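# Fully open the compost pail's green lid

## Task

Swing the compost pail's green lid open as far as it goes so that it stays standing open on its own, keep the pail upright, finish with neither gripper in contact with the pail, and leave both the white mug and the glass tumbler upright.

## Robot and tools

Robot: two arms, left_arm and right_arm, each with six revolute joints and a parallel two-finger gripper. Both are mounted near the table edge. Calibrated root-link positions in the scene frame: left_arm at (-0.023, +0.271, +0.032) m and right_arm at (-0.031, -0.242, +0.018) m, both close to unrotated. The arm names do not follow image left and right.

Scene frame: the origin sits at table-top height, halfway between the nominal bases. +x points out over the table, +y toward left_arm, +z up. Reported gripper positions (metres) and quaternions (wxyz) use this frame and may be a few centimetres off, more so at long reach. The gripper's fingers point along its own +z axis and close along its y axis. The reported position is the point between the pads, about 1 cm short of the tips.

Row layout: every command row holds 14 numbers in [-1, 1], covering both arms even when only one moves. The first 7 are left_arm and the last 7 are right_arm. Within each arm the order is wrist yaw, wrist pitch, wrist roll, shoulder, waist, elbow, and then the gripper opening. Result lists that go joint by joint use the same order. The six joint numbers are offsets, not poses. They count from the Joint targets shown at the start of that action or move, not from the previous row, so sending the same offset twice moves the joint twice. Scale: 1.0 equals 1.202 rad for the waist, 1.258 for the shoulder, 1.3 for the elbow, 2.073 for wrist pitch, and 2.022 for both wrist yaw and wrist roll. The opening is absolute, with +1 fully open and -1 closed. To leave a gripper unchanged, repeat its current command, because 0 is itself a command (half open).

Signs: the waist and wrist roll run opposite to the URDF in everything you send and read. Stated ranges use URDF signs: waist -2.618 to 3.054 (so -3.054 to 2.618 in your numbers), shoulder 0 to 3.142, elbow 0 to 3.142, wrist pitch -1.571 to 1.571, wrist yaw -1.571 to 1.571, wrist roll -2.094 to 2.094. Any action that asks for more than 0.059 rad beyond a range end is rejected for both arms. True ends may differ by up to 0.059 rad. A joint pushed to its end is clipped there, and the result then says "joint sent to its limit".

execute_actions(actions, cameras): actions is a list of actions. Each action is a list of up to 15 rows, and each row lasts one 1/30 s step. If an action has fewer than 15 rows, its last row is held for the remaining steps. Sending an empty list only returns the current state and images. Per step, each joint target can lead its measured angle by only a limited amount (waist 0.202, shoulder 0.258, elbow 0.3, wrist pitch 0.573, yaw and roll 0.522 rad). If a target would put the gripper more than 200 mm from where it is, the arm's targets are pulled back. Large moves can therefore need several actions. Tiny turns may not start at all.

move(target, speed, blend, opening_speed, blocking, cameras): target is one 14-number row or a list of up to 15 rows. Every row is an offset from the same Joint targets, not from the row before. All joints travel together along planned paths, at least 0.5 s and at most 10 s in total. speed is the top speed in rad/s of the joint with the farthest to go, from 0.01 to 2 (default 0.5); give one value, or one per target. blend is in rad and rounds off intermediate targets. opening_speed is how fast the finger command changes per second on the -1 to +1 scale, minimum 0.2. With blocking=false the call returns after about 0.5 s while the motion continues. Paths do not avoid obstacles or the other arm. The result's "move:" line reports done, off_target (with the worst joint and its error), moving, held or fault, and may add limits=held.

wait(seconds 0 to 10) lets time pass while commands are held. stop brakes a running move. zoom_image(camera, region [x0,y0,x1,y1] in pixels, at most 504x504) gives a closer view of cam_high, cam_left_wrist or cam_right_wrist. read_manual only returns licence text. finished_scene(scene) ends the scene permanently, so call it only once the lid stays open and both grippers are clear of the pail.

Reading results: Joint positions (rad) end with the finger gap in m, 0.094 when fully open. Joint targets are the base for your next offsets. Joint velocities may show "within noise". Joint torques are in N m and include gravity; numbers 4 to 6 wrap at ±28. grip_measured uses the opening scale and does not stop changing at contact. grip_effort_nm is the motor effort, negative when closing. "joint command not followed" means the clearance check changed some steps. Actions calls also list joint angles at selected steps. Motor temperatures appear once they change. MOTOR HOT appears at 75 °C. At 90 °C the arm folds up and stays idle, and at 100 °C it goes limp.

Cautions: approach the lid slowly. Fast contact or aiming well past the contact point causes hard hits and pushes. Do not tip the pail, mug or tumbler, and keep everything on the table. Keep the arms from hitting each other. Small disturbances may tug held parts. If an arm is stuck pressing against something, command its targets back past its measured positions. Avoid holding stretched poses for long, because that heats the motors.

Each tool is called by a JSON object that holds its "method" and its "body", one argument or row to a line.

## Session

{"method": "execute_actions", "body": {
  "actions": []
}}

{"method": "zoom_image", "body": {
  "camera": "cam_high",
  "region": [200, 190, 330, 320]
}}

Scene clock: 0.00 s.
left_arm: end_effector_position=(+0.3818, +0.2463, +0.1569) grip_measured=+1.000 grip_effort_nm=n/a end_effector_quat_wxyz=(+0.620, +0.003, +0.783, +0.060) | right_arm: end_effector_position=(+0.3570, -0.2309, +0.1082) grip_measured=+1.000 grip_effort_nm=n/a end_effector_quat_wxyz=(+0.569, -0.013, +0.820, +0.060)
Joint names: [wrist yaw, wrist pitch, wrist roll, shoulder, waist, elbow]
Joint positions: left_arm=[-0.264 0.925 -0.037 1.549 0.17 0.388 0.094] | right_arm=[-0.157 0.836 -0.031 1.533 0.066 0.339 0.094]
Joint velocities: within noise
Joint torques (N m): no reading
Heat: left arm: 25 °C; right arm: 25 °C.
Joint targets: left_arm=[-0.265 0.916 -0.036 1.545 0.170 0.391] | right_arm=[-0.159 0.834 -0.031 1.526 0.066 0.345]
Tool commands: left_gripper/opening=+1.0 right_gripper/opening=+1.0

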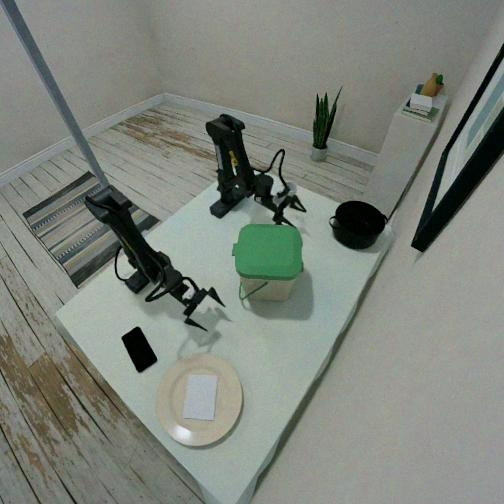

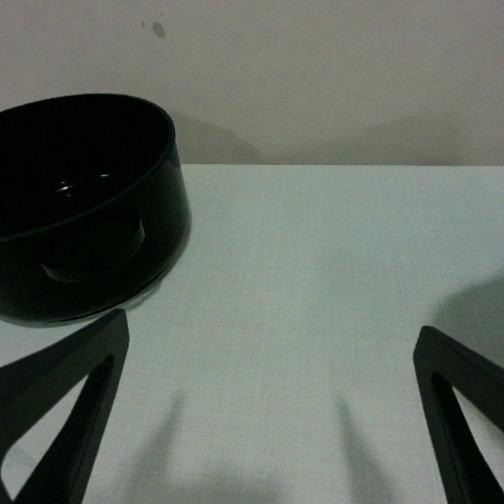

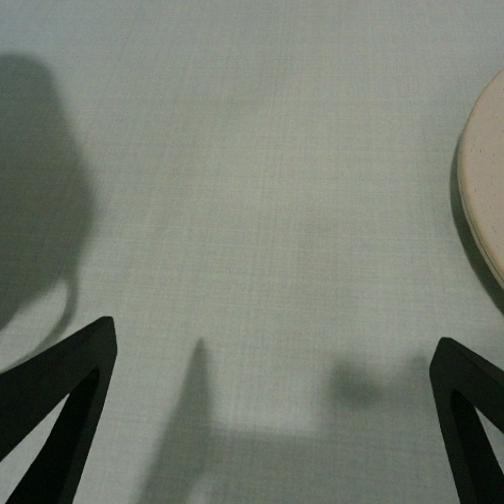

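Scaled by 3.877 from the camera's 504x504 image, which has a finer 720x720 frame.

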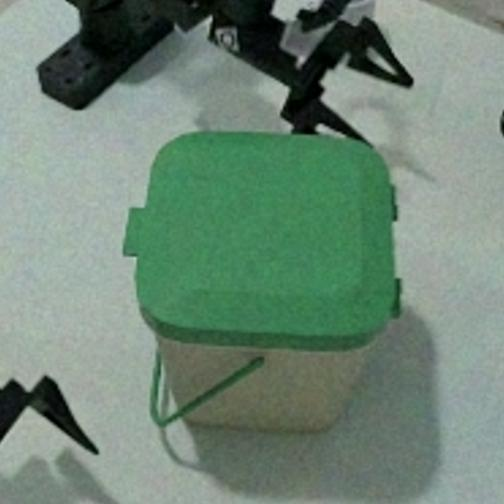

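{"method": "move", "body": {
  "target": [0,0,0,0,0,0,1,0.079,-0.596,0.015,-0.724,-0.454,0.286,-1],
  "speed": 0.9
}}

{"method": "zoom_image", "body": {
  "camera": "cam_high",
  "region": [180, 180, 330, 330]
}}

Scene clock: 44.87 s.
left_arm: end_effector_position=(+0.3818, +0.2463, +0.1569) grip_measured=+1.000 grip_effort_nm=0.002 end_effector_quat_wxyz=(+0.620, +0.003, +0.783, +0.060) | right_arm: end_effector_position=(+0.2157, -0.1063, +0.2900) grip_measured=-0.995 grip_effort_nm=-0.310 end_effector_quat_wxyz=(+0.567, -0.196, +0.786, +0.151)
Joint positions: left_arm=[-0.264 0.925 -0.037 1.549 0.17 0.388 0.094] | right_arm=[-0.01 -0.391 -0.011 0.62 -0.474 0.694 0]
Joint torques (N m): left_arm=[-0.07 1.88 0 -6.15 0.02 6.15] | right_arm=[0.05 1.59 0.15 0.02 -0.51 8.85]
Heat: left arm: 27 °C; right arm: 30 °C.
Joint targets: left_arm=[-0.265 0.916 -0.036 1.545 0.170 0.391] | right_arm=[0.001 -0.402 0.000 0.615 -0.480 0.717]
move: done

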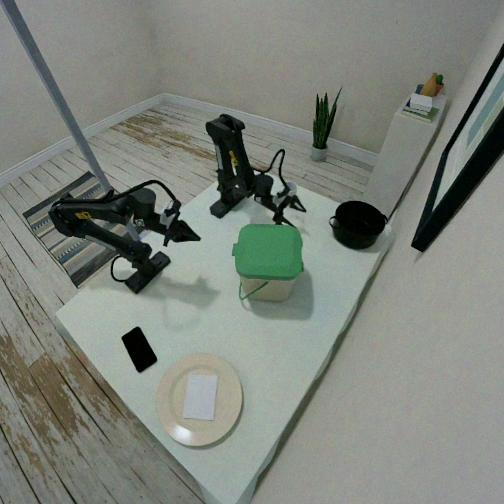

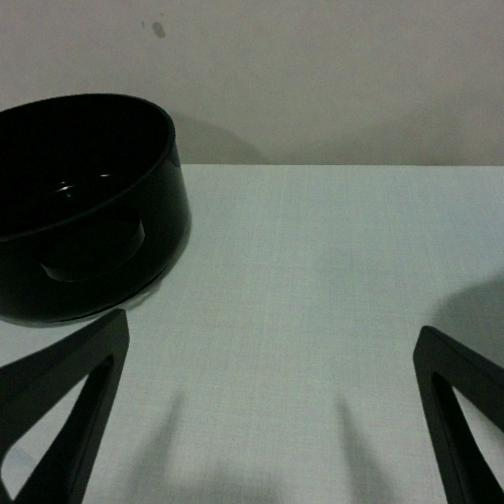

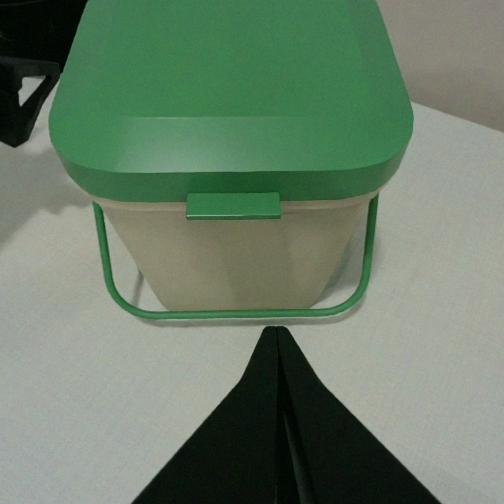

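Scaled by 3.360 from the camera's 504x504 image, which has a finer 720x720 frame.

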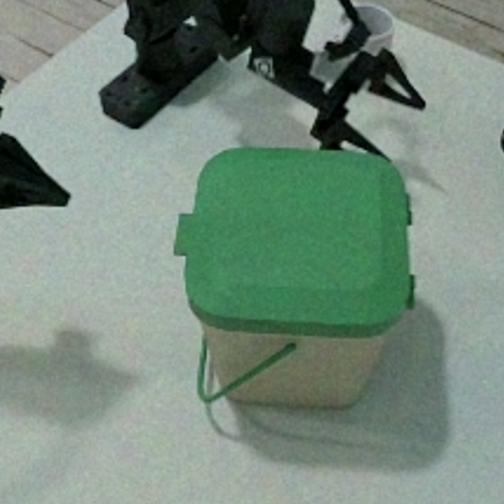

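{"method": "move", "body": {
  "target": [0,0,0,0,0,0,1,0,0.745,0,0.628,-0.046,-0.426,-1],
  "speed": 0.8
}}

{"method": "zoom_image", "body": {
  "camera": "cam_high",
  "region": [180, 180, 330, 330]
}}

Scene clock: 84.30 s.
left_arm: end_effector_position=(+0.3818, +0.2463, +0.1569) grip_measured=+1.000 grip_effort_nm=0.002 end_effector_quat_wxyz=(+0.620, +0.003, +0.783, +0.060) | right_arm: end_effector_position=(+0.2761, -0.0514, +0.1636) grip_measured=-0.995 grip_effort_nm=-0.310 end_effector_quat_wxyz=(+0.647, -0.199, +0.711, +0.189)
Joint positions: left_arm=[-0.264 0.925 -0.037 1.549 0.17 0.388 0.094] | right_arm=[-0.009 1.131 -0.011 1.394 -0.529 0.172 0]
Joint torques (N m): left_arm=[-0.07 1.88 -0.01 -6.17 0.02 6.19] | right_arm=[0.05 1.81 0.14 -3.06 -0.53 4.16]
Joint targets: left_arm=[-0.265 0.916 -0.036 1.545 0.170 0.391] | right_arm=[0.001 1.142 0.000 1.406 -0.535 0.163]
move: done

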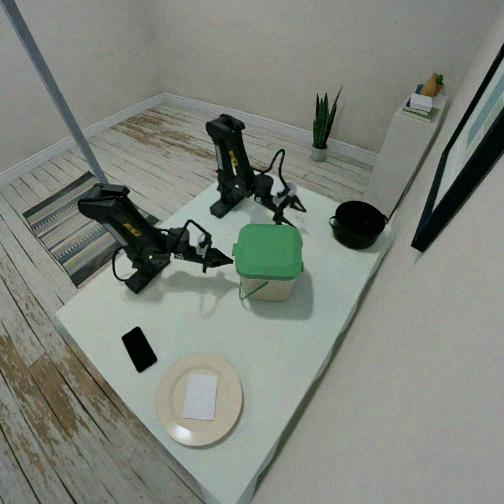

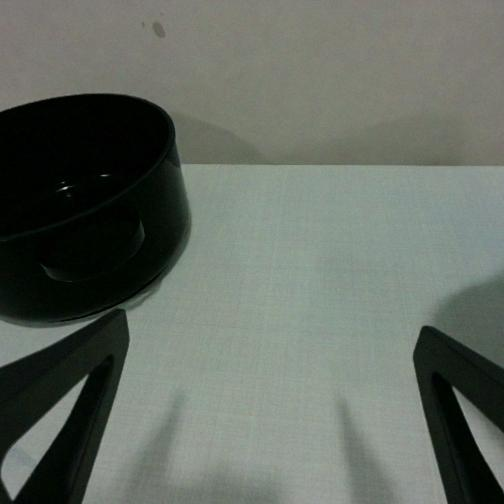

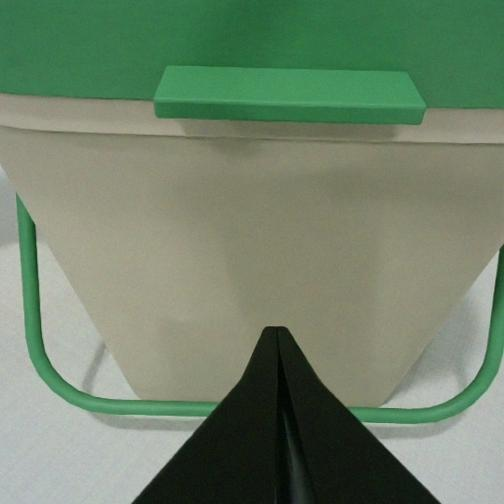

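Scaled by 3.360 from the camera's 504x504 image, which has a finer 720x720 frame.

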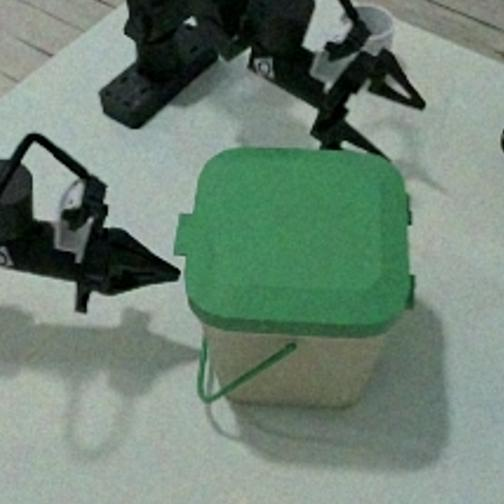

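{"method": "move", "body": {
  "target": [
    [0,0,0,0,0,0,1,0,0.058,0,0.184,0,0.164,-1],
    [0,0,0,0,0,0,1,0,-0.007,0,0.1,0,0.185,-1],
    [0,0,0,0,0,0,1,0,-0.168,0,-0.068,0,0.279,-1]
  ],
  "speed": [0.3,0.12,0.2],
  "blend": 0.03
}}

{"method": "zoom_image", "body": {
  "camera": "cam_high",
  "region": [180, 180, 330, 330]
}}

Scene clock: 112.07 s.
left_arm: end_effector_position=(+0.3818, +0.2463, +0.1569) grip_measured=+1.000 grip_effort_nm=-0.002 end_effector_quat_wxyz=(+0.620, +0.003, +0.783, +0.060) | right_arm: end_effector_position=(+0.3216, -0.0235, +0.2153) grip_measured=-0.995 grip_effort_nm=-0.310 end_effector_quat_wxyz=(+0.637, -0.202, +0.720, +0.187)
Joint positions: left_arm=[-0.264 0.925 -0.037 1.549 0.17 0.388 0.094] | right_arm=[-0.009 0.759 -0.011 1.361 -0.529 0.484 0]
Joint torques (N m): left_arm=[-0.07 1.88 -0.01 -6.2 0.02 6.12] | right_arm=[0.06 2.07 0.14 -9.03 -0.5 10.03]
Heat: left arm: 30 °C; right arm: 35 °C.
Joint targets: left_arm=[-0.265 0.916 -0.036 1.545 0.170 0.391] | right_arm=[0.000 0.794 0.000 1.320 -0.535 0.526]
move: off_target (right_arm); right_arm: the elbow is farthest, 0.042 rad from its target

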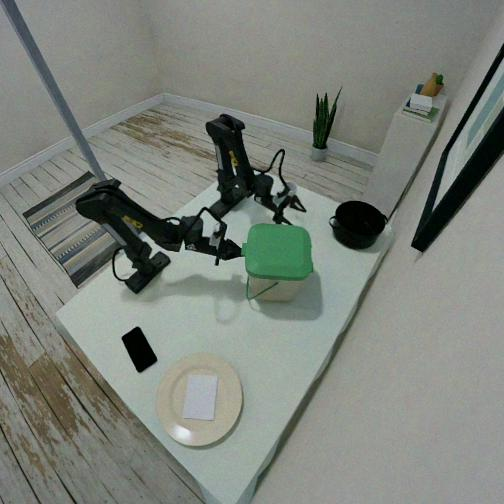

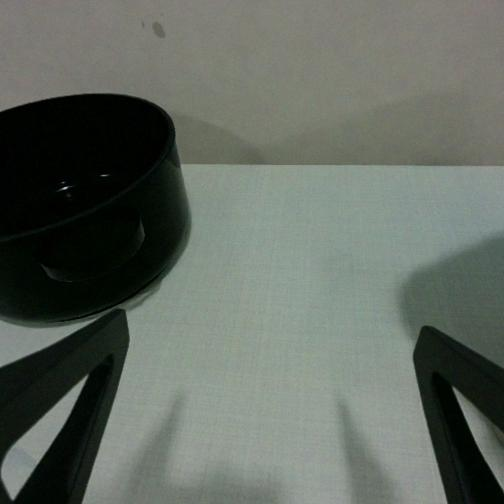

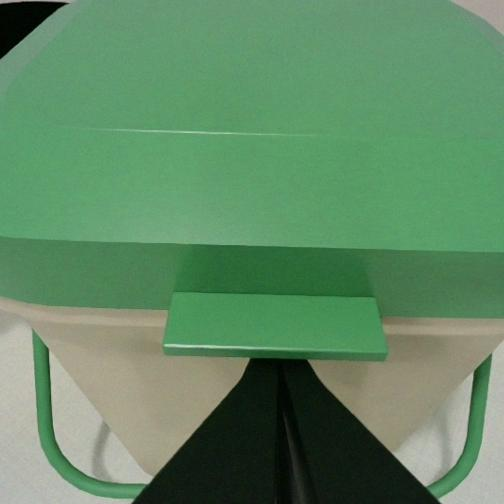

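Scaled by 3.360 from the camera's 504x504 image, which has a finer 720x720 frame.

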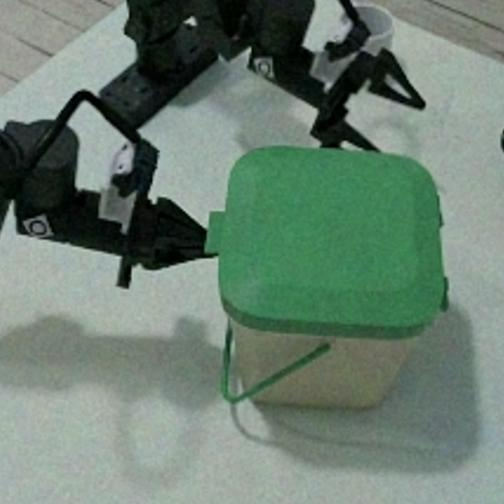

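{"method": "move", "body": {
  "target": [0,0,0,0,0,0,1,0,-0.04,0,-0.02,0,0.045,-1],
  "speed": 0.15,
  "cameras": ["cam_right_wrist"]
}}

Scene clock: 118.30 s.
left_arm: end_effector_position=(+0.3818, +0.2463, +0.1569) grip_measured=+1.000 grip_effort_nm=-0.002 end_effector_quat_wxyz=(+0.620, +0.003, +0.783, +0.060) | right_arm: end_effector_position=(+0.3268, -0.0204, +0.2436) grip_measured=-0.995 grip_effort_nm=-0.310 end_effector_quat_wxyz=(+0.651, -0.198, +0.707, +0.191)
Joint positions: left_arm=[-0.264 0.925 -0.037 1.549 0.17 0.388 0.094] | right_arm=[-0.009 0.699 -0.011 1.327 -0.529 0.548 0]
Joint torques (N m): left_arm=[-0.06 1.88 0.01 -6.15 0.01 6.17] | right_arm=[0.05 1.85 0.13 -8.16 -0.5 9.76]
Joint targets: left_arm=[-0.265 0.916 -0.036 1.545 0.170 0.391] | right_arm=[0.001 0.711 0.000 1.295 -0.535 0.584]
move: off_target (right_arm); right_arm: the elbow is farthest, 0.036 rad from its target
Images, in order: cam_right_wrist.

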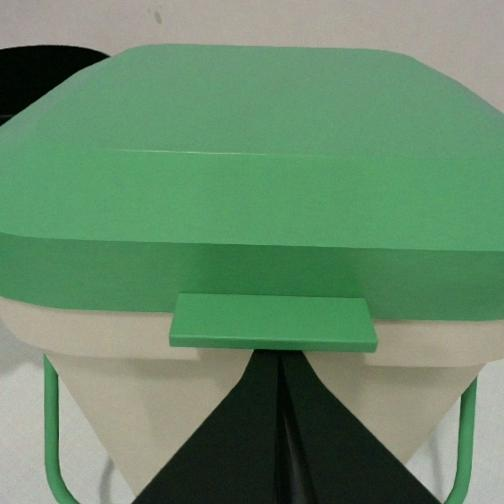

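{"method": "move", "body": {
  "target": [
    [0,0,0,0,0,0,1,0,-0.012,0,0.06,0,0.154,-1],
    [0,0,0,0,0,0,1,0,-0.016,0,0.148,0,0.322,-1]
  ],
  "speed": 0.25,
  "blend": 0.05
}}

{"method": "zoom_image", "body": {
  "camera": "cam_high",
  "region": [180, 180, 330, 330]
}}

Scene clock: 128.33 s.
left_arm: end_effector_position=(+0.3818, +0.2463, +0.1569) grip_measured=+1.000 grip_effort_nm=0.002 end_effector_quat_wxyz=(+0.620, +0.003, +0.783, +0.060) | right_arm: end_effector_position=(+0.3787, +0.0113, +0.3766) grip_measured=-0.995 grip_effort_nm=-0.305 end_effector_quat_wxyz=(+0.734, -0.175, +0.621, +0.214)
Joint positions: left_arm=[-0.264 0.925 -0.037 1.549 0.17 0.388 0.094] | right_arm=[-0.009 0.668 -0.011 1.466 -0.529 0.968 0]
Joint torques (N m): left_arm=[-0.06 1.88 -0.01 -6.17 0.08 6.15] | right_arm=[0.05 1.77 0.13 -5.85 -0.51 10.09]
Joint targets: left_arm=[-0.265 0.916 -0.036 1.545 0.170 0.391] | right_arm=[0.001 0.678 0.000 1.481 -0.535 1.003]
move: done

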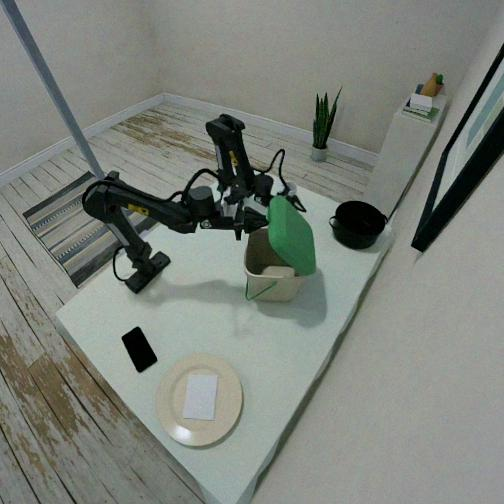

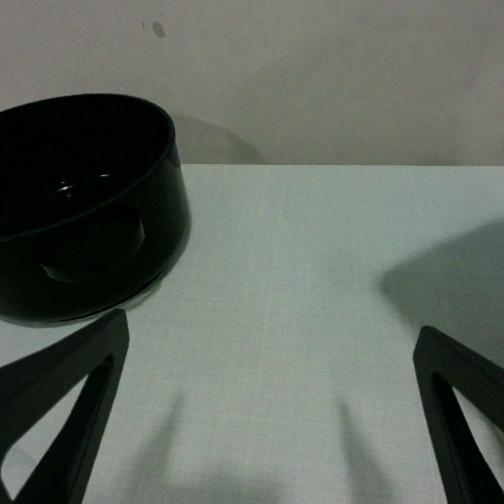

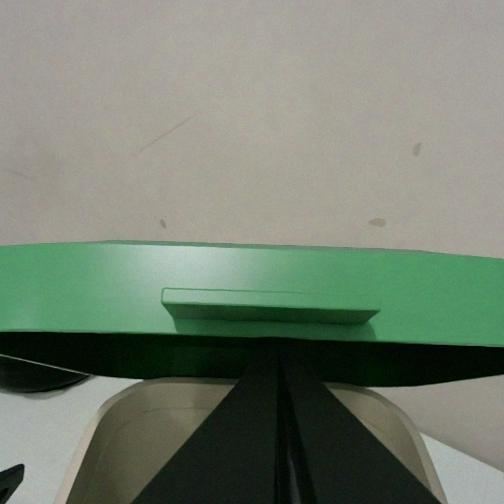

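Scaled by 3.360 from the camera's 504x504 image, which has a finer 720x720 frame.

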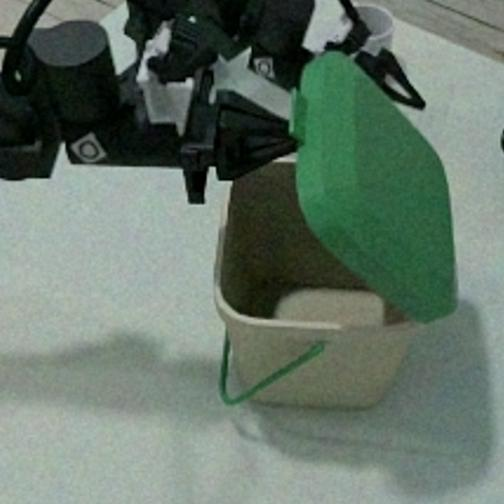

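{"method": "move", "body": {
  "target": [
    [0,0,0,0,0,0,1,0,0.078,0,0.215,0,0.199,-1],
    [0,0,0,0,0,0,1,0,0.082,0,0.461,0,0.469,-1]
  ],
  "speed": 0.25,
  "blend": 0.05
}}

{"method": "zoom_image", "body": {
  "camera": "cam_high",
  "region": [180, 180, 330, 330]
}}

Scene clock: 136.70 s.
left_arm: end_effector_position=(+0.3818, +0.2463, +0.1569) grip_measured=+1.000 grip_effort_nm=0.002 end_effector_quat_wxyz=(+0.620, +0.003, +0.783, +0.060) | right_arm: end_effector_position=(+0.4936, +0.0816, +0.4085) grip_measured=-0.995 grip_effort_nm=-0.310 end_effector_quat_wxyz=(+0.793, -0.153, +0.543, +0.231)
Joint positions: left_arm=[-0.264 0.925 -0.037 1.549 0.17 0.388 0.094] | right_arm=[-0.009 0.83 -0.011 2.035 -0.529 1.578 0]
Joint torques (N m): left_arm=[-0.08 1.88 0 -6.2 0.01 6.22] | right_arm=[0.05 1.72 0.13 -10.5 -0.51 10]
Joint targets: left_arm=[-0.265 0.916 -0.036 1.545 0.170 0.391] | right_arm=[0.001 0.848 0.000 2.061 -0.535 1.612]
move: done

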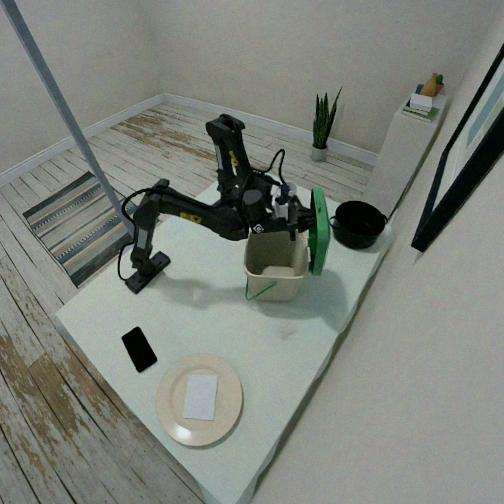

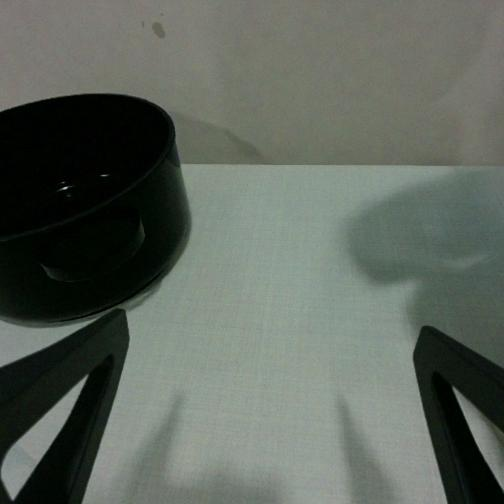

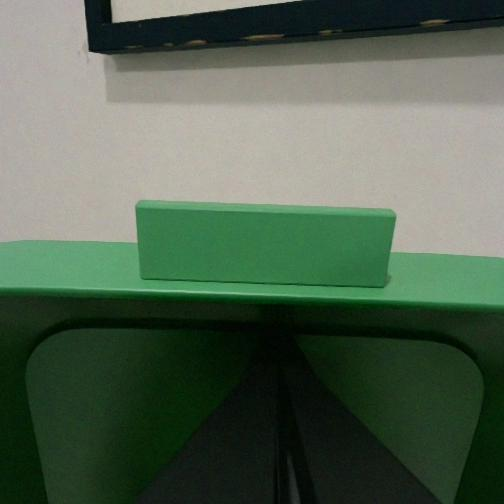

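Scaled by 3.360 from the camera's 504x504 image, which has a finer 720x720 frame.

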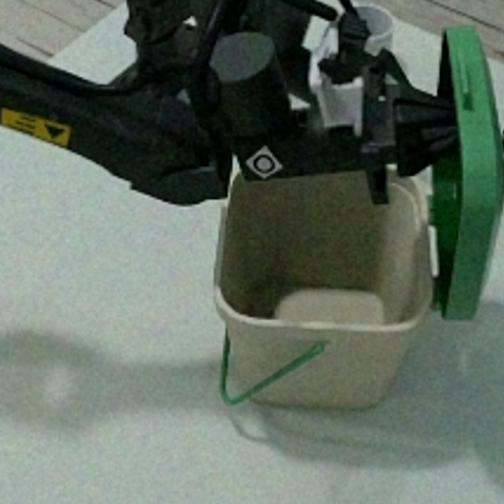

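{"method": "move", "body": {
  "target": [
    [0,0,0,0,0,0,1,0,-0.047,0,0.138,0,0.17,-1],
    [0,0,0,0,0,0,1,0,-0.114,0,0.254,0,0.351,-1]
  ],
  "speed": 0.2,
  "blend": 0.05
}}

{"method": "zoom_image", "body": {
  "camera": "cam_high",
  "region": [200, 180, 350, 330]
}}

Scene clock: 142.97 s.
left_arm: end_effector_position=(+0.3818, +0.2463, +0.1569) grip_measured=+1.000 grip_effort_nm=0.002 end_effector_quat_wxyz=(+0.620, +0.003, +0.783, +0.060) | right_arm: end_effector_position=(+0.5588, +0.1214, +0.3857) grip_measured=-0.995 grip_effort_nm=-0.315 end_effector_quat_wxyz=(+0.777, -0.160, +0.565, +0.226)
Joint positions: left_arm=[-0.264 0.925 -0.037 1.549 0.17 0.388 0.094] | right_arm=[-0.009 0.621 -0.011 2.344 -0.529 2.038 0]
Joint torques (N m): left_arm=[-0.06 1.87 -0.01 -6.15 0.02 6.19] | right_arm=[0.05 1.51 0.14 -12.29 -0.5 9.76]
Joint targets: left_arm=[-0.265 0.916 -0.036 1.545 0.170 0.391] | right_arm=[0.001 0.612 0.000 2.381 -0.535 2.069]
move: off_target (right_arm); right_arm: the shoulder is farthest, 0.037 rad from its target

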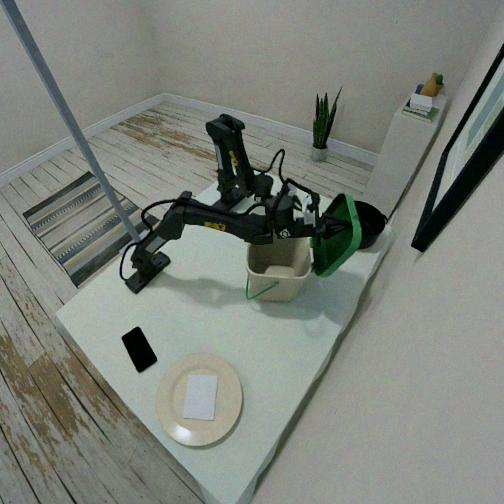

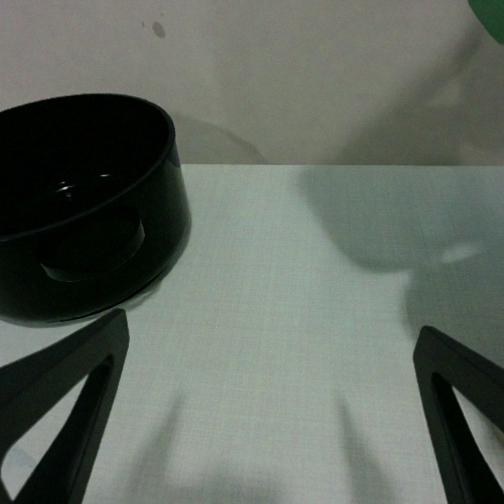

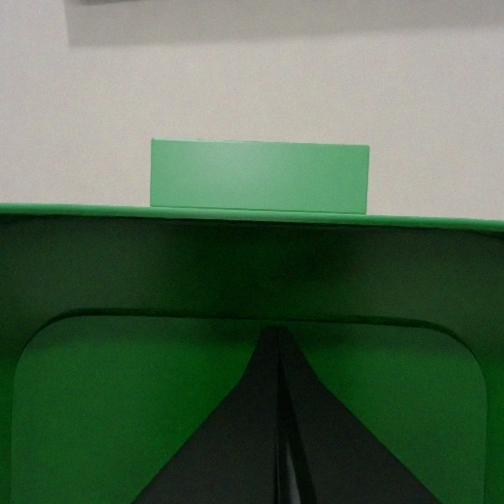

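Scaled by 3.360 from the camera's 504x504 image, which has a finer 720x720 frame.

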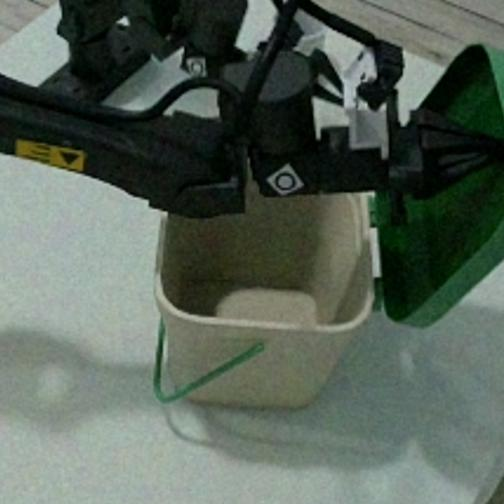

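{"method": "move", "body": {
  "target": [0,0,0,0,0,0,1,0,-0.147,0,0.09,0,0.168,-1],
  "speed": 0.2
}}

{"method": "zoom_image", "body": {
  "camera": "cam_high",
  "region": [230, 170, 400, 340]
}}

Scene clock: 148.47 s.
left_arm: end_effector_position=(+0.3818, +0.2463, +0.1569) grip_measured=+1.000 grip_effort_nm=0.002 end_effector_quat_wxyz=(+0.620, +0.003, +0.783, +0.060) | right_arm: end_effector_position=(+0.5847, +0.1373, +0.3446) grip_measured=-0.995 grip_effort_nm=-0.310 end_effector_quat_wxyz=(+0.719, -0.179, +0.638, +0.210)
Joint positions: left_arm=[-0.264 0.925 -0.037 1.549 0.17 0.388 0.094] | right_arm=[-0.009 0.32 -0.011 2.455 -0.529 2.257 0]
Joint torques (N m): left_arm=[-0.06 1.88 0 -6.2 -0.03 6.2] | right_arm=[0.06 1.58 0.14 -12.94 -0.53 9.92]
Joint targets: left_arm=[-0.265 0.916 -0.036 1.545 0.170 0.391] | right_arm=[0.001 0.307 0.000 2.494 -0.535 2.287]
move: off_target (right_arm); right_arm: the shoulder is farthest, 0.040 rad from its target

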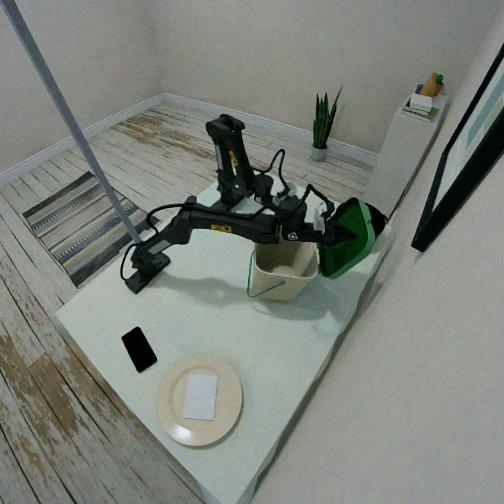

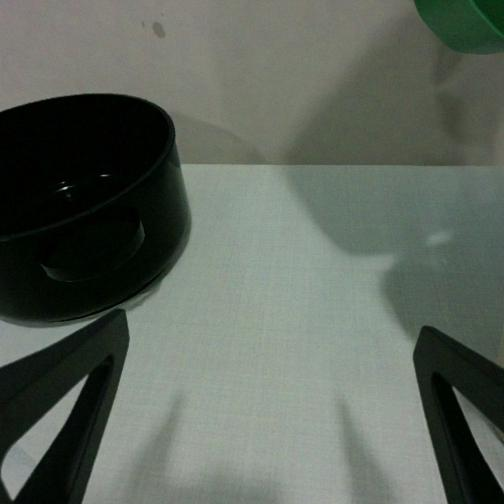

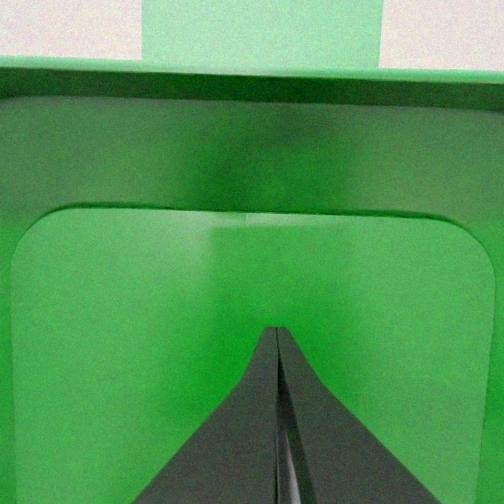

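Scaled by 2.965 from the camera's 504x504 image, which has a finer 720x720 frame.

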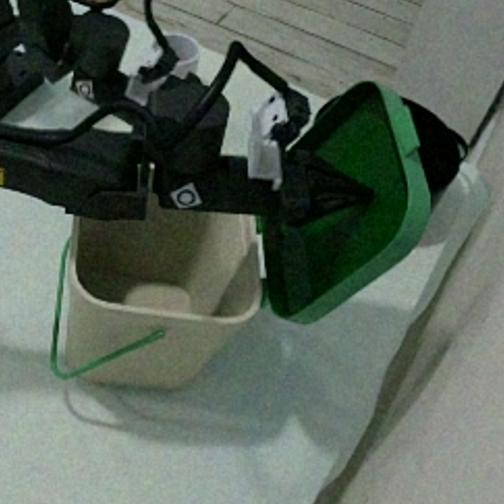

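{"method": "move", "body": {
  "target": [0,0,0,0,0,0,1,0,0.097,0,-0.838,0,-0.966,-1],
  "speed": 0.5
}}

{"method": "zoom_image", "body": {
  "camera": "cam_high",
  "region": [230, 170, 400, 340]
}}

Scene clock: 157.17 s.
left_arm: end_effector_position=(+0.3818, +0.2463, +0.1569) grip_measured=+1.000 grip_effort_nm=0.002 end_effector_quat_wxyz=(+0.620, +0.003, +0.783, +0.060) | right_arm: end_effector_position=(+0.3864, +0.0160, +0.3672) grip_measured=-0.995 grip_effort_nm=-0.310 end_effector_quat_wxyz=(+0.700, -0.185, +0.659, +0.204)
Joint positions: left_arm=[-0.264 0.925 -0.037 1.549 0.17 0.388 0.094] | right_arm=[-0.009 0.494 -0.011 1.475 -0.529 1.044 0]
Joint torques (N m): left_arm=[-0.05 1.88 0 -6.2 0.09 6.19] | right_arm=[0.06 1.85 0.14 -10.63 -0.5 5.94]
Joint targets: left_arm=[-0.265 0.916 -0.036 1.545 0.170 0.391] | right_arm=[0.001 0.508 0.000 1.439 -0.535 1.031]
move: done

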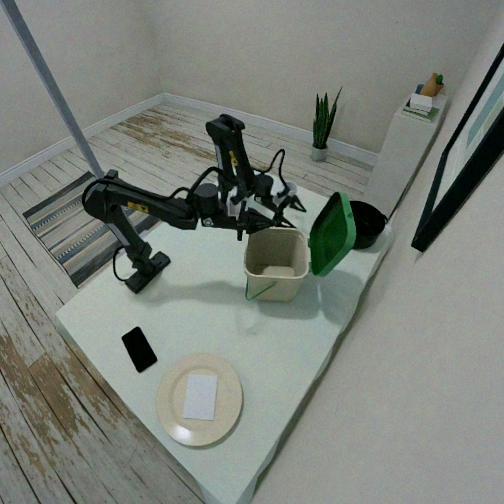

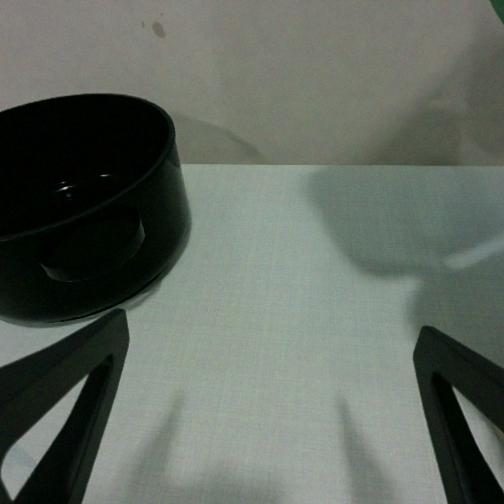

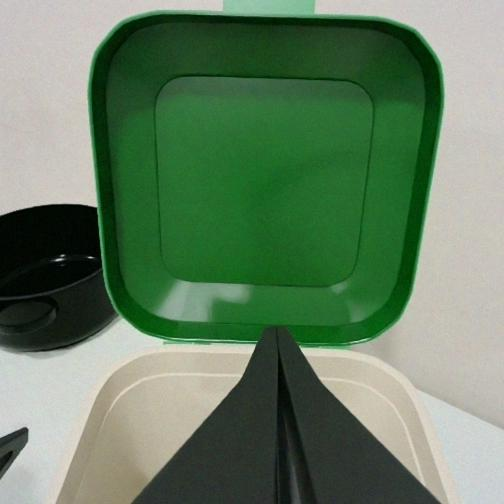

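Scaled by 2.965 from the camera's 504x504 image, which has a finer 720x720 frame.

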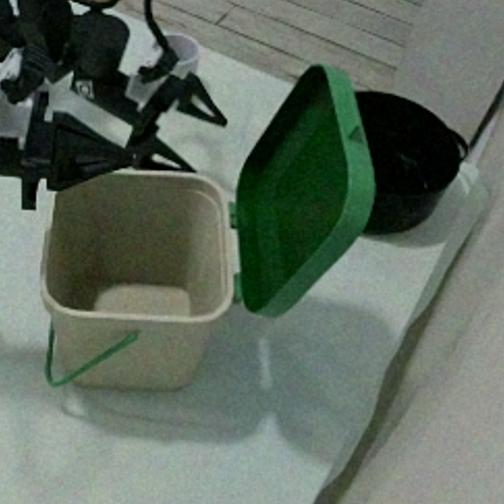

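{"method": "finished_scene", "body": {
  "scene": 2
}}

The scene is finished: the task was done.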